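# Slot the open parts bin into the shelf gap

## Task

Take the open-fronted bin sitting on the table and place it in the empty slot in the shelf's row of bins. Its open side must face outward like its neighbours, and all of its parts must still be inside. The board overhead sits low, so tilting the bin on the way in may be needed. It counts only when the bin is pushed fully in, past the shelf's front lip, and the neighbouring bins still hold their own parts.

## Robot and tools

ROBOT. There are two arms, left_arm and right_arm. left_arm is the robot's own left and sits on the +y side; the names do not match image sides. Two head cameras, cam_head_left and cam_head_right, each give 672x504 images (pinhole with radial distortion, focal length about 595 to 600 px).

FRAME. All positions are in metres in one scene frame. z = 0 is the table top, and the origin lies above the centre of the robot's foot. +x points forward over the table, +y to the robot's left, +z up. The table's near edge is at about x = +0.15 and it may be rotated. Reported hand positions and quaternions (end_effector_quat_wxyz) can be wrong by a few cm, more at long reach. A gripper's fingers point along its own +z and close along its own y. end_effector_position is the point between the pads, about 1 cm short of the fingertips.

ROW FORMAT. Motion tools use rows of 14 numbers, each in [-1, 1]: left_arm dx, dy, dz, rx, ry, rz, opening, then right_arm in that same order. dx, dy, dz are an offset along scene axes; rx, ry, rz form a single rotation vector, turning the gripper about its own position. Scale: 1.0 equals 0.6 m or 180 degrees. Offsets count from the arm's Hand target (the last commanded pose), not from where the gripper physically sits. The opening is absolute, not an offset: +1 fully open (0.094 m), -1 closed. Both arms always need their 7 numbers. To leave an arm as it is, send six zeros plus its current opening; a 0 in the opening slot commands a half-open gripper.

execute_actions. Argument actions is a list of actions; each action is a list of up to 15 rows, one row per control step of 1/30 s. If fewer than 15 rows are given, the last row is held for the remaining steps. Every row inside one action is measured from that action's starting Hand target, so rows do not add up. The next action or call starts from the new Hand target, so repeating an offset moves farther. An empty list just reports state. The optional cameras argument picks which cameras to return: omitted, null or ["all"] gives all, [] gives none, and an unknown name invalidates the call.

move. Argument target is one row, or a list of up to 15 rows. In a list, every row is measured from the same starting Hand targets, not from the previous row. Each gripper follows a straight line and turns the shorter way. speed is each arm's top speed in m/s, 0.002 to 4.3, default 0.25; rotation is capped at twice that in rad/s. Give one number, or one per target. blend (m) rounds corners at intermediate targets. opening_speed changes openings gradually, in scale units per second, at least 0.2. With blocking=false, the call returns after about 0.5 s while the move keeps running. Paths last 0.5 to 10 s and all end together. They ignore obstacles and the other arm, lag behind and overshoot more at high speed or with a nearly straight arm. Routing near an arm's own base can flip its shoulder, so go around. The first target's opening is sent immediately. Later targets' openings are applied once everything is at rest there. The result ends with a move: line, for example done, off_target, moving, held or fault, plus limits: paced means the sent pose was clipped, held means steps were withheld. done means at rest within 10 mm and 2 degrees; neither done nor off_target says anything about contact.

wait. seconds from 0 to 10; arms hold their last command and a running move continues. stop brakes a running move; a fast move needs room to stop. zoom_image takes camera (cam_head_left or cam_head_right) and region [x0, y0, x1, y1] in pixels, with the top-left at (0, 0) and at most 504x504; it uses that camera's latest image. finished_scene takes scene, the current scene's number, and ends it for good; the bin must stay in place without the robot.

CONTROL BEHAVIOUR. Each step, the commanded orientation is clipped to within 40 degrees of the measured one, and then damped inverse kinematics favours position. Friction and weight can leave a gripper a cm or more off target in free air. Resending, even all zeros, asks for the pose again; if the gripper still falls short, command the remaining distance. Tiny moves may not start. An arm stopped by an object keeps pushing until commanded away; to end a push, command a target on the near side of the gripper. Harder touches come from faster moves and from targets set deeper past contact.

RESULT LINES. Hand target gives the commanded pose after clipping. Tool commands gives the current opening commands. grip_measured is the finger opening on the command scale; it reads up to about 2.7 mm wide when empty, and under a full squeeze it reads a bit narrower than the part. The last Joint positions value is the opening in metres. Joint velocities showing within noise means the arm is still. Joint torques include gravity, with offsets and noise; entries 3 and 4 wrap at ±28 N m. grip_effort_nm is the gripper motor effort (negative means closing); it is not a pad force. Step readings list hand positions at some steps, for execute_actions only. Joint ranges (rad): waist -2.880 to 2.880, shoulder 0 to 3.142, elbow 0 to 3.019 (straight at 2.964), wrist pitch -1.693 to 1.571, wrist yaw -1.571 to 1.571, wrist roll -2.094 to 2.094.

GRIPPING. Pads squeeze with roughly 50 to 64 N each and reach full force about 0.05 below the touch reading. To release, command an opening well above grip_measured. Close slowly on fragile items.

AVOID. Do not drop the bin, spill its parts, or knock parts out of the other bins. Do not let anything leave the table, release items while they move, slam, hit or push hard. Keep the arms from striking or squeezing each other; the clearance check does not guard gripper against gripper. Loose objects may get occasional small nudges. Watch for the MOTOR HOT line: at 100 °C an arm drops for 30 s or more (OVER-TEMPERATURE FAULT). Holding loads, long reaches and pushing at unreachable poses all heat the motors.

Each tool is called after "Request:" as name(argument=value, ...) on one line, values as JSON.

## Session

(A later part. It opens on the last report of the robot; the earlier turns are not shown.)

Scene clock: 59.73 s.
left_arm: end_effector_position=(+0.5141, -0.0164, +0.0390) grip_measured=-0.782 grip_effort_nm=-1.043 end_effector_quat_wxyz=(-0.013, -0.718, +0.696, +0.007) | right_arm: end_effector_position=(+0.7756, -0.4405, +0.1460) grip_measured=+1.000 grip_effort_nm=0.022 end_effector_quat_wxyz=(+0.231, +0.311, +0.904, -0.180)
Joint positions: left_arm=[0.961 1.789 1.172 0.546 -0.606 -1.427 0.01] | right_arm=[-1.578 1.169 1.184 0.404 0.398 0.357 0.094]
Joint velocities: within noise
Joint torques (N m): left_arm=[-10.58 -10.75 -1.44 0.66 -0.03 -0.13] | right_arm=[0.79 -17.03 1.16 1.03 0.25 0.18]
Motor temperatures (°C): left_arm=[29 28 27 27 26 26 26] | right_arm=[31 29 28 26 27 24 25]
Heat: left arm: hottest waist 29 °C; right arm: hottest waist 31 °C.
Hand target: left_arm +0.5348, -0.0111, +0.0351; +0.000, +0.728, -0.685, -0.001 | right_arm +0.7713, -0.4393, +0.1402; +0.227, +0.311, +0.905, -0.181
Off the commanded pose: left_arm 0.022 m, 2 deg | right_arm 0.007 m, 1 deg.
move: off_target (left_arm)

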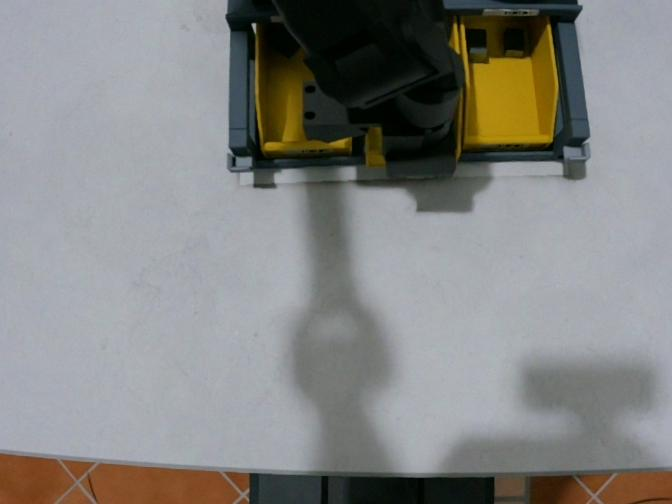

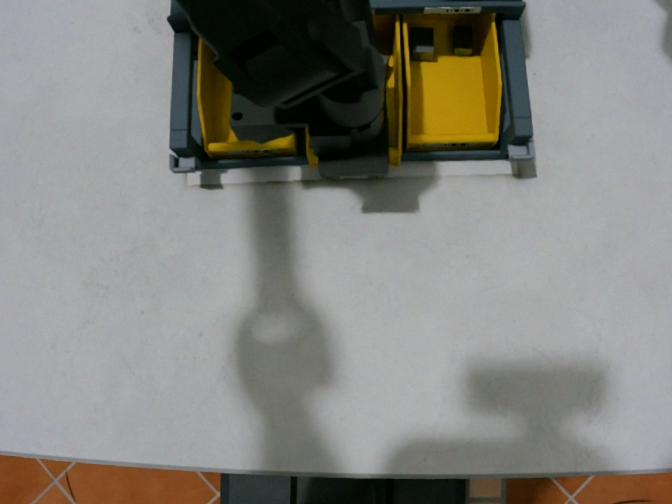

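Request:
move(target=[[0.0, 0.008, 0.0, 0, 0, 0.0167, -0.95, 0, 0, 0, 0, 0, 0, 1], [0.0333, 0.0095, 0.0, 0, 0, 0.0167, -0.95, 0, 0, 0, 0, 0, 0, 1]], speed=0.05)

Request:
zoom_image(camera="cam_head_right", region=[270, 40, 430, 200])

Request:
zoom_image(camera="cam_head_left", region=[330, 40, 490, 200])

Scene clock: 63.77 s.
left_arm: end_effector_position=(+0.5413, -0.0140, +0.0362) grip_measured=-0.782 grip_effort_nm=-1.048 end_effector_quat_wxyz=(-0.009, -0.735, +0.678, +0.001) | right_arm: end_effector_position=(+0.7756, -0.4405, +0.1460) grip_measured=+1.000 grip_effort_nm=0.022 end_effector_quat_wxyz=(+0.231, +0.311, +0.904, -0.180)
Joint positions: left_arm=[0.961 1.763 1.21 0.498 -0.6 -1.468 0.01] | right_arm=[-1.578 1.169 1.184 0.404 0.398 0.357 0.094]
Joint velocities: within noise
Joint torques (N m): left_arm=[-10.23 -11.63 -2.25 0.39 -0.14 -0.35] | right_arm=[0.38 -17.32 1.17 1.1 0.25 0.19]
Motor temperatures (°C): left_arm=[29 28 27 27 26 26 26] | right_arm=[31 29 28 26 27 24 25]
Heat: left arm: hottest waist 29 °C; right arm: hottest waist 31 °C.
Hand target: left_arm +0.5548, -0.0055, +0.0351; +0.000, +0.746, -0.666, +0.000 | right_arm +0.7713, -0.4393, +0.1402; +0.227, +0.311, +0.905, -0.181
Off the commanded pose: left_arm 0.016 m, 2 deg | right_arm 0.007 m, 1 deg.
move: off_target (left_arm)

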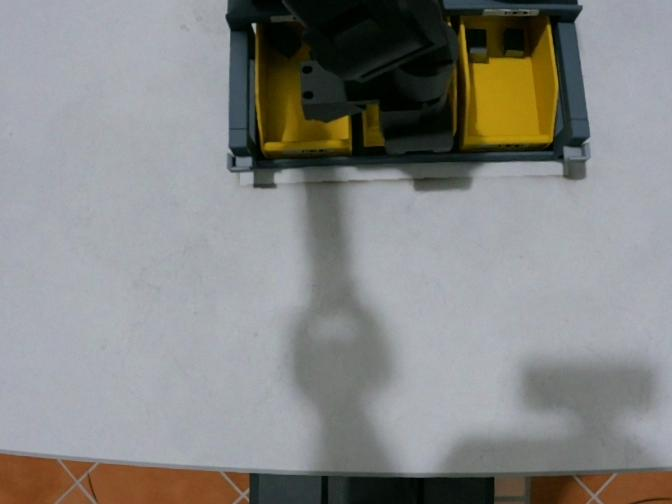

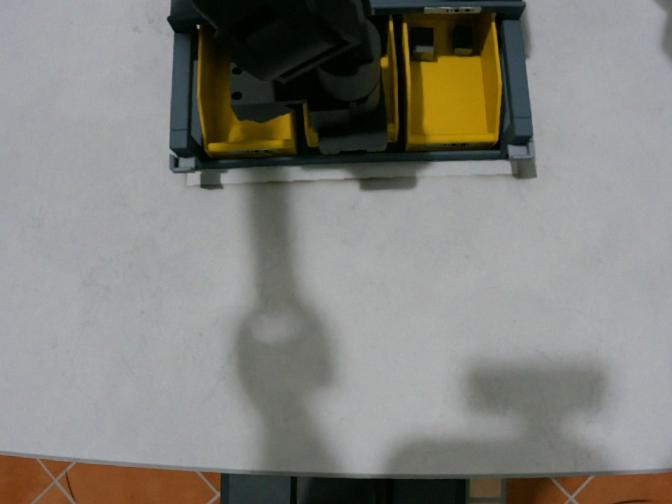

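Scaled by 3.150.

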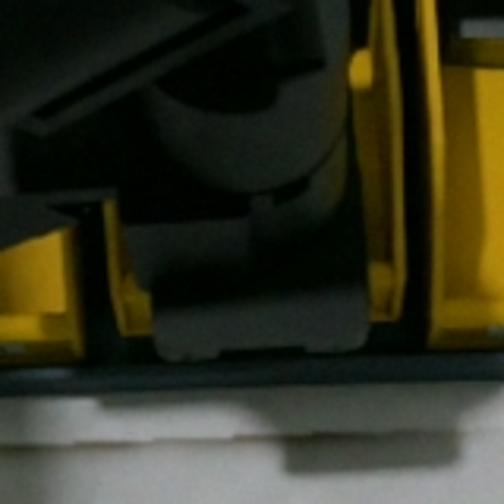

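Scaled by 3.150.

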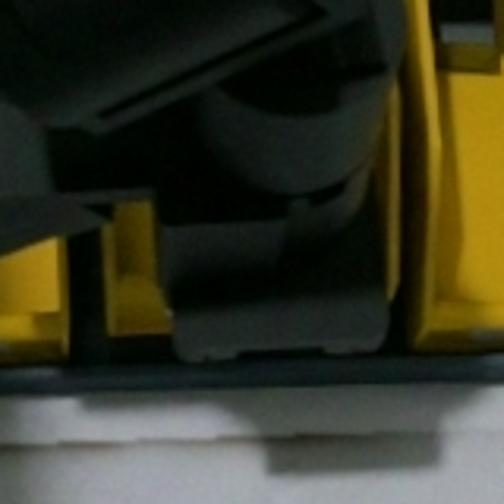

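Request:
move(target=[-0.005, 0.0, -0.0235, 0, 0, 0, -0.95, 0, 0, 0, 0, 0, 0, 1], speed=0.03)

Request:
zoom_image(camera="cam_head_right", region=[270, 40, 430, 200])

Scene clock: 66.03 s.
left_arm: end_effector_position=(+0.5430, -0.0138, +0.0265) grip_measured=-0.783 grip_effort_nm=-1.048 end_effector_quat_wxyz=(-0.008, -0.737, +0.676, +0.000) | right_arm: end_effector_position=(+0.7756, -0.4405, +0.1460) grip_measured=+1.000 grip_effort_nm=0.017 end_effector_quat_wxyz=(+0.231, +0.311, +0.904, -0.180)
Joint positions: left_arm=[0.971 1.781 1.237 0.493 -0.591 -1.468 0.01] | right_arm=[-1.578 1.169 1.184 0.404 0.398 0.357 0.094]
Joint velocities: within noise
Joint torques (N m): left_arm=[-9.99 -10.34 -1.76 0.72 0.09 -0.32] | right_arm=[0.26 -16.85 1.11 1.06 0.23 0.17]
Motor temperatures (°C): left_arm=[29 28 27 27 26 26 26] | right_arm=[31 29 28 26 27 24 25]
Heat: left arm: hottest waist 29 °C; right arm: hottest waist 31 °C.
Hand target: left_arm +0.5517, -0.0055, +0.0210; +0.000, +0.746, -0.666, -0.001 | right_arm +0.7713, -0.4393, +0.1402; +0.227, +0.311, +0.905, -0.181
Off the commanded pose: left_arm 0.013 m, 2 deg | right_arm 0.007 m, 1 deg.
move: off_target (left_arm)

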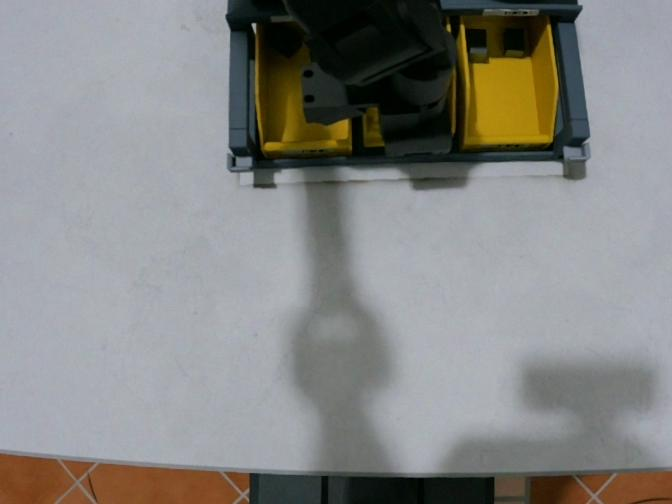

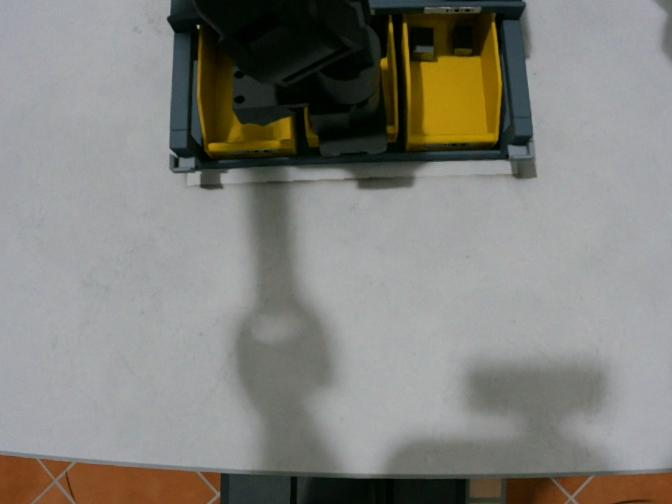

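Scaled by 3.150.

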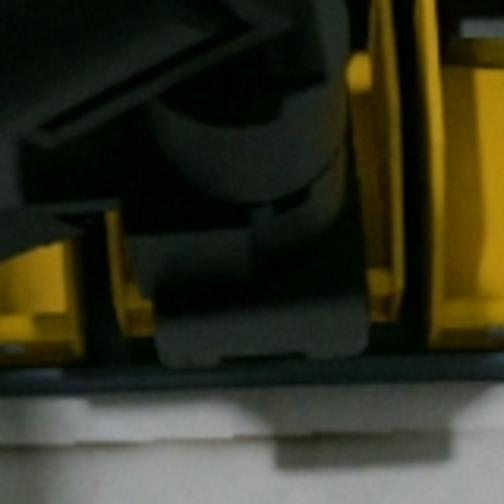

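Request:
move(target=[0.0, 0.0, -0.009, 0, 0, 0, -0.95, 0, 0, 0, 0, 0, 0, 1], speed=0.03, cameras=[])

Scene clock: 67.90 s.
left_arm: end_effector_position=(+0.5428, -0.0140, +0.0232) grip_measured=-0.783 grip_effort_nm=-1.043 end_effector_quat_wxyz=(-0.008, -0.736, +0.676, +0.001) | right_arm: end_effector_position=(+0.7756, -0.4405, +0.1460) grip_measured=+1.000 grip_effort_nm=0.022 end_effector_quat_wxyz=(+0.231, +0.311, +0.904, -0.180)
Joint positions: left_arm=[0.974 1.787 1.246 0.49 -0.588 -1.468 0.01] | right_arm=[-1.578 1.169 1.184 0.404 0.398 0.357 0.094]
Joint velocities: within noise
Joint torques (N m): left_arm=[-9.52 -9.82 -1.28 0.62 0.13 -0.3] | right_arm=[0.67 -17.2 1.03 1.01 0.25 0.18]
Motor temperatures (°C): left_arm=[29 28 27 27 26 26 26] | right_arm=[31 29 28 26 27 24 25]
Heat: left arm: hottest waist 29 °C; right arm: hottest waist 31 °C.
Hand target: left_arm +0.5517, -0.0055, +0.0155; +0.000, +0.746, -0.666, -0.001 | right_arm +0.7713, -0.4393, +0.1402; +0.227, +0.311, +0.905, -0.181
Off the commanded pose: left_arm 0.014 m, 2 deg | right_arm 0.007 m, 1 deg.
move: off_target (left_arm)
No camera images: "cameras" was empty.

Request:
move(target=[-0.012, 0.0, 0.01, 0, 0, 0, -0.55, 0, 0, 0, 0, 0, 0, 1], speed=0.03, opening_speed=0.5)

Request:
zoom_image(camera="cam_head_right", region=[270, 40, 430, 200])

Scene clock: 72.43 s.
left_arm: end_effector_position=(+0.5450, -0.0133, +0.0231) grip_measured=-0.552 grip_effort_nm=0.095 end_effector_quat_wxyz=(-0.004, -0.740, +0.673, -0.002) | right_arm: end_effector_position=(+0.7756, -0.4405, +0.1460) grip_measured=+1.000 grip_effort_nm=0.017 end_effector_quat_wxyz=(+0.231, +0.311, +0.904, -0.180)
Joint positions: left_arm=[0.974 1.787 1.246 0.501 -0.588 -1.472 0.021] | right_arm=[-1.578 1.169 1.184 0.404 0.398 0.357 0.094]
Joint velocities: within noise
Joint torques (N m): left_arm=[-9.58 -10.46 -3.28 0.87 0.04 -0.25] | right_arm=[0.67 -17.03 0.94 1.02 0.24 0.17]
Motor temperatures (°C): left_arm=[29 28 27 27 26 26 26] | right_arm=[31 29 28 26 27 24 25]
Heat: left arm: hottest waist 29 °C; right arm: hottest waist 31 °C.
Hand target: left_arm +0.5445, -0.0054, +0.0215; +0.000, +0.746, -0.666, -0.001 | right_arm +0.7713, -0.4393, +0.1402; +0.227, +0.311, +0.905, -0.181
Off the commanded pose: left_arm 0.008 m, 1 deg | right_arm 0.007 m, 1 deg.
move: done

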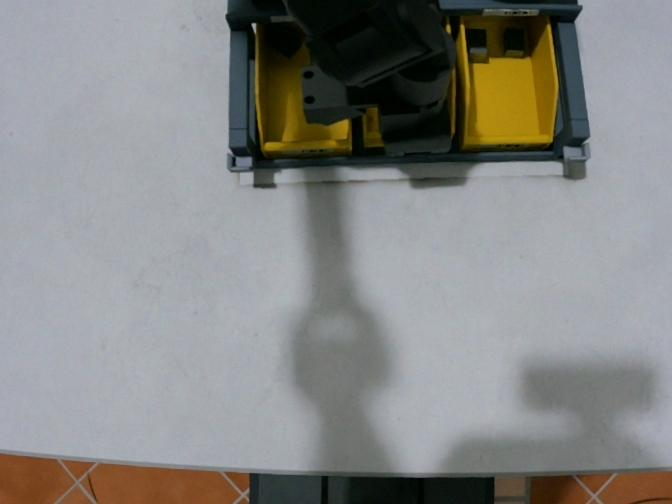

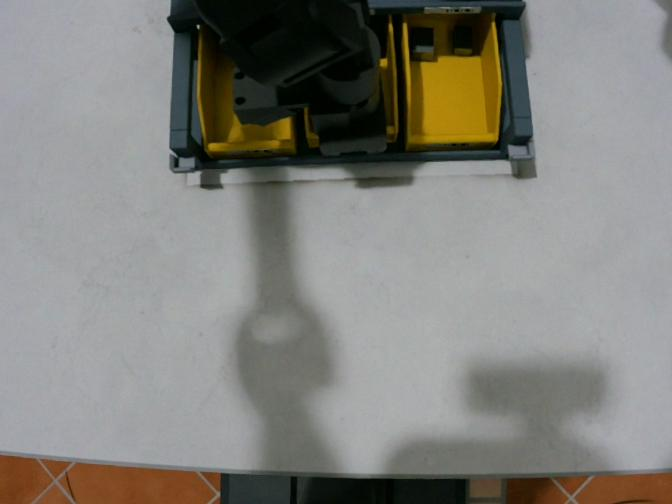

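Scaled by 3.150.

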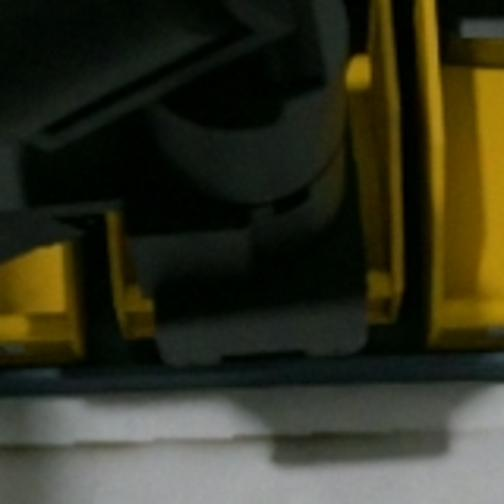

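Request:
move(target=[[-0.002, -0.005, 0.12, 0.0, 0.0, 0, -0.55, 0, 0, 0, 0, 0, 0, 1],[-0.22, 0.32, 0.33, 0.0, 0.0, 0, -0.55, 0, 0, 0, 0, 0, 0, 1]], speed=[0.1, 0.25], blend=[0.02, 0])

Request:
zoom_image(camera="cam_head_left", region=[310, 0, 510, 200])

Request:
zoom_image(camera="cam_head_right", region=[250, 0, 450, 200])

Scene clock: 75.93 s.
left_arm: end_effector_position=(+0.4219, +0.1840, +0.2090) grip_measured=-0.552 grip_effort_nm=0.095 end_effector_quat_wxyz=(+0.005, -0.746, +0.665, -0.003) | right_arm: end_effector_position=(+0.7756, -0.4405, +0.1460) grip_measured=+1.000 grip_effort_nm=0.017 end_effector_quat_wxyz=(+0.231, +0.311, +0.904, -0.180)
Joint positions: left_arm=[1.222 1.323 0.409 0.896 -0.351 -1.475 0.021] | right_arm=[-1.578 1.169 1.184 0.404 0.398 0.357 0.094]
Joint velocities: within noise
Joint torques (N m): left_arm=[-2.84 -10.11 -7.49 1.31 0.08 -0.11] | right_arm=[0.79 -17.32 1.17 0.98 0.24 0.16]
Motor temperatures (°C): left_arm=[29 28 27 27 26 26 26] | right_arm=[31 29 28 26 27 24 25]
Heat: left arm: hottest waist 29 °C; right arm: hottest waist 31 °C.
Hand target: left_arm +0.4125, +0.1867, +0.2195; +0.000, +0.746, -0.666, -0.001 | right_arm +0.7713, -0.4393, +0.1402; +0.227, +0.311, +0.905, -0.181
Off the commanded pose: left_arm 0.014 m, 1 deg | right_arm 0.007 m, 1 deg.
move: off_target (left_arm)

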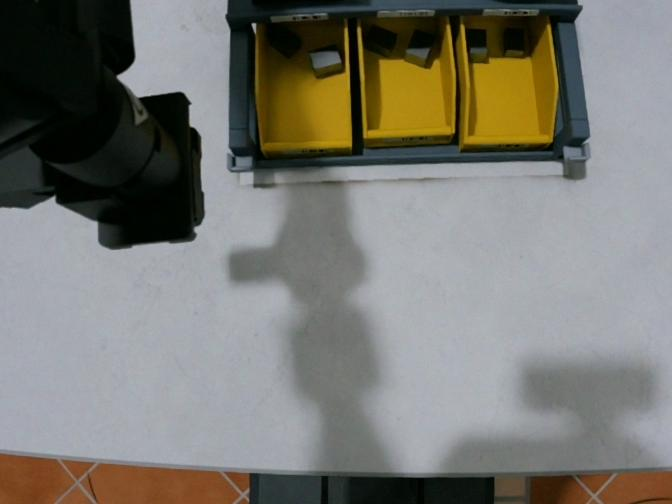

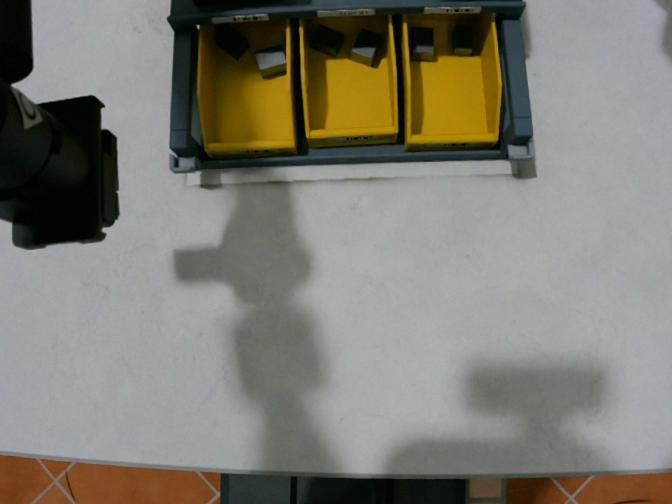

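Scaled by 2.520.

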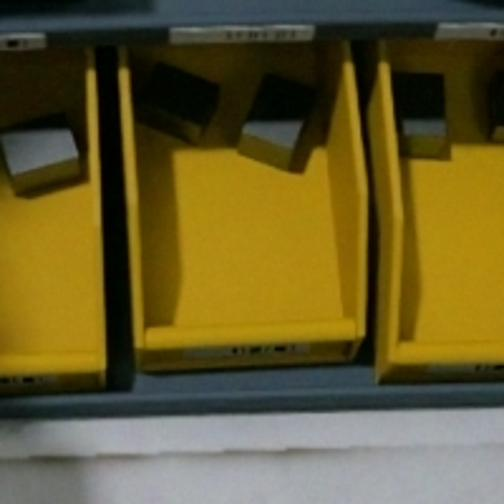

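Scaled by 2.520.

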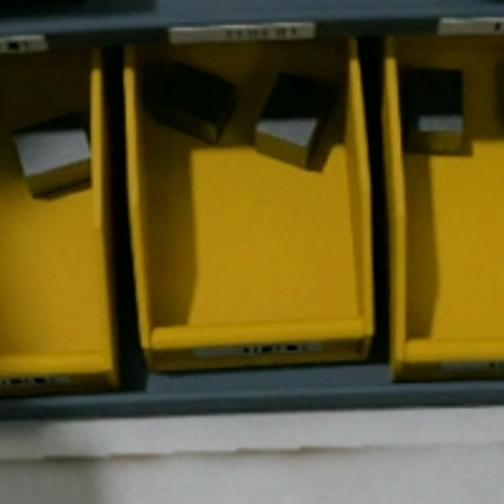

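Request:
finished_scene(scene=2)

The scene is finished: the task was done.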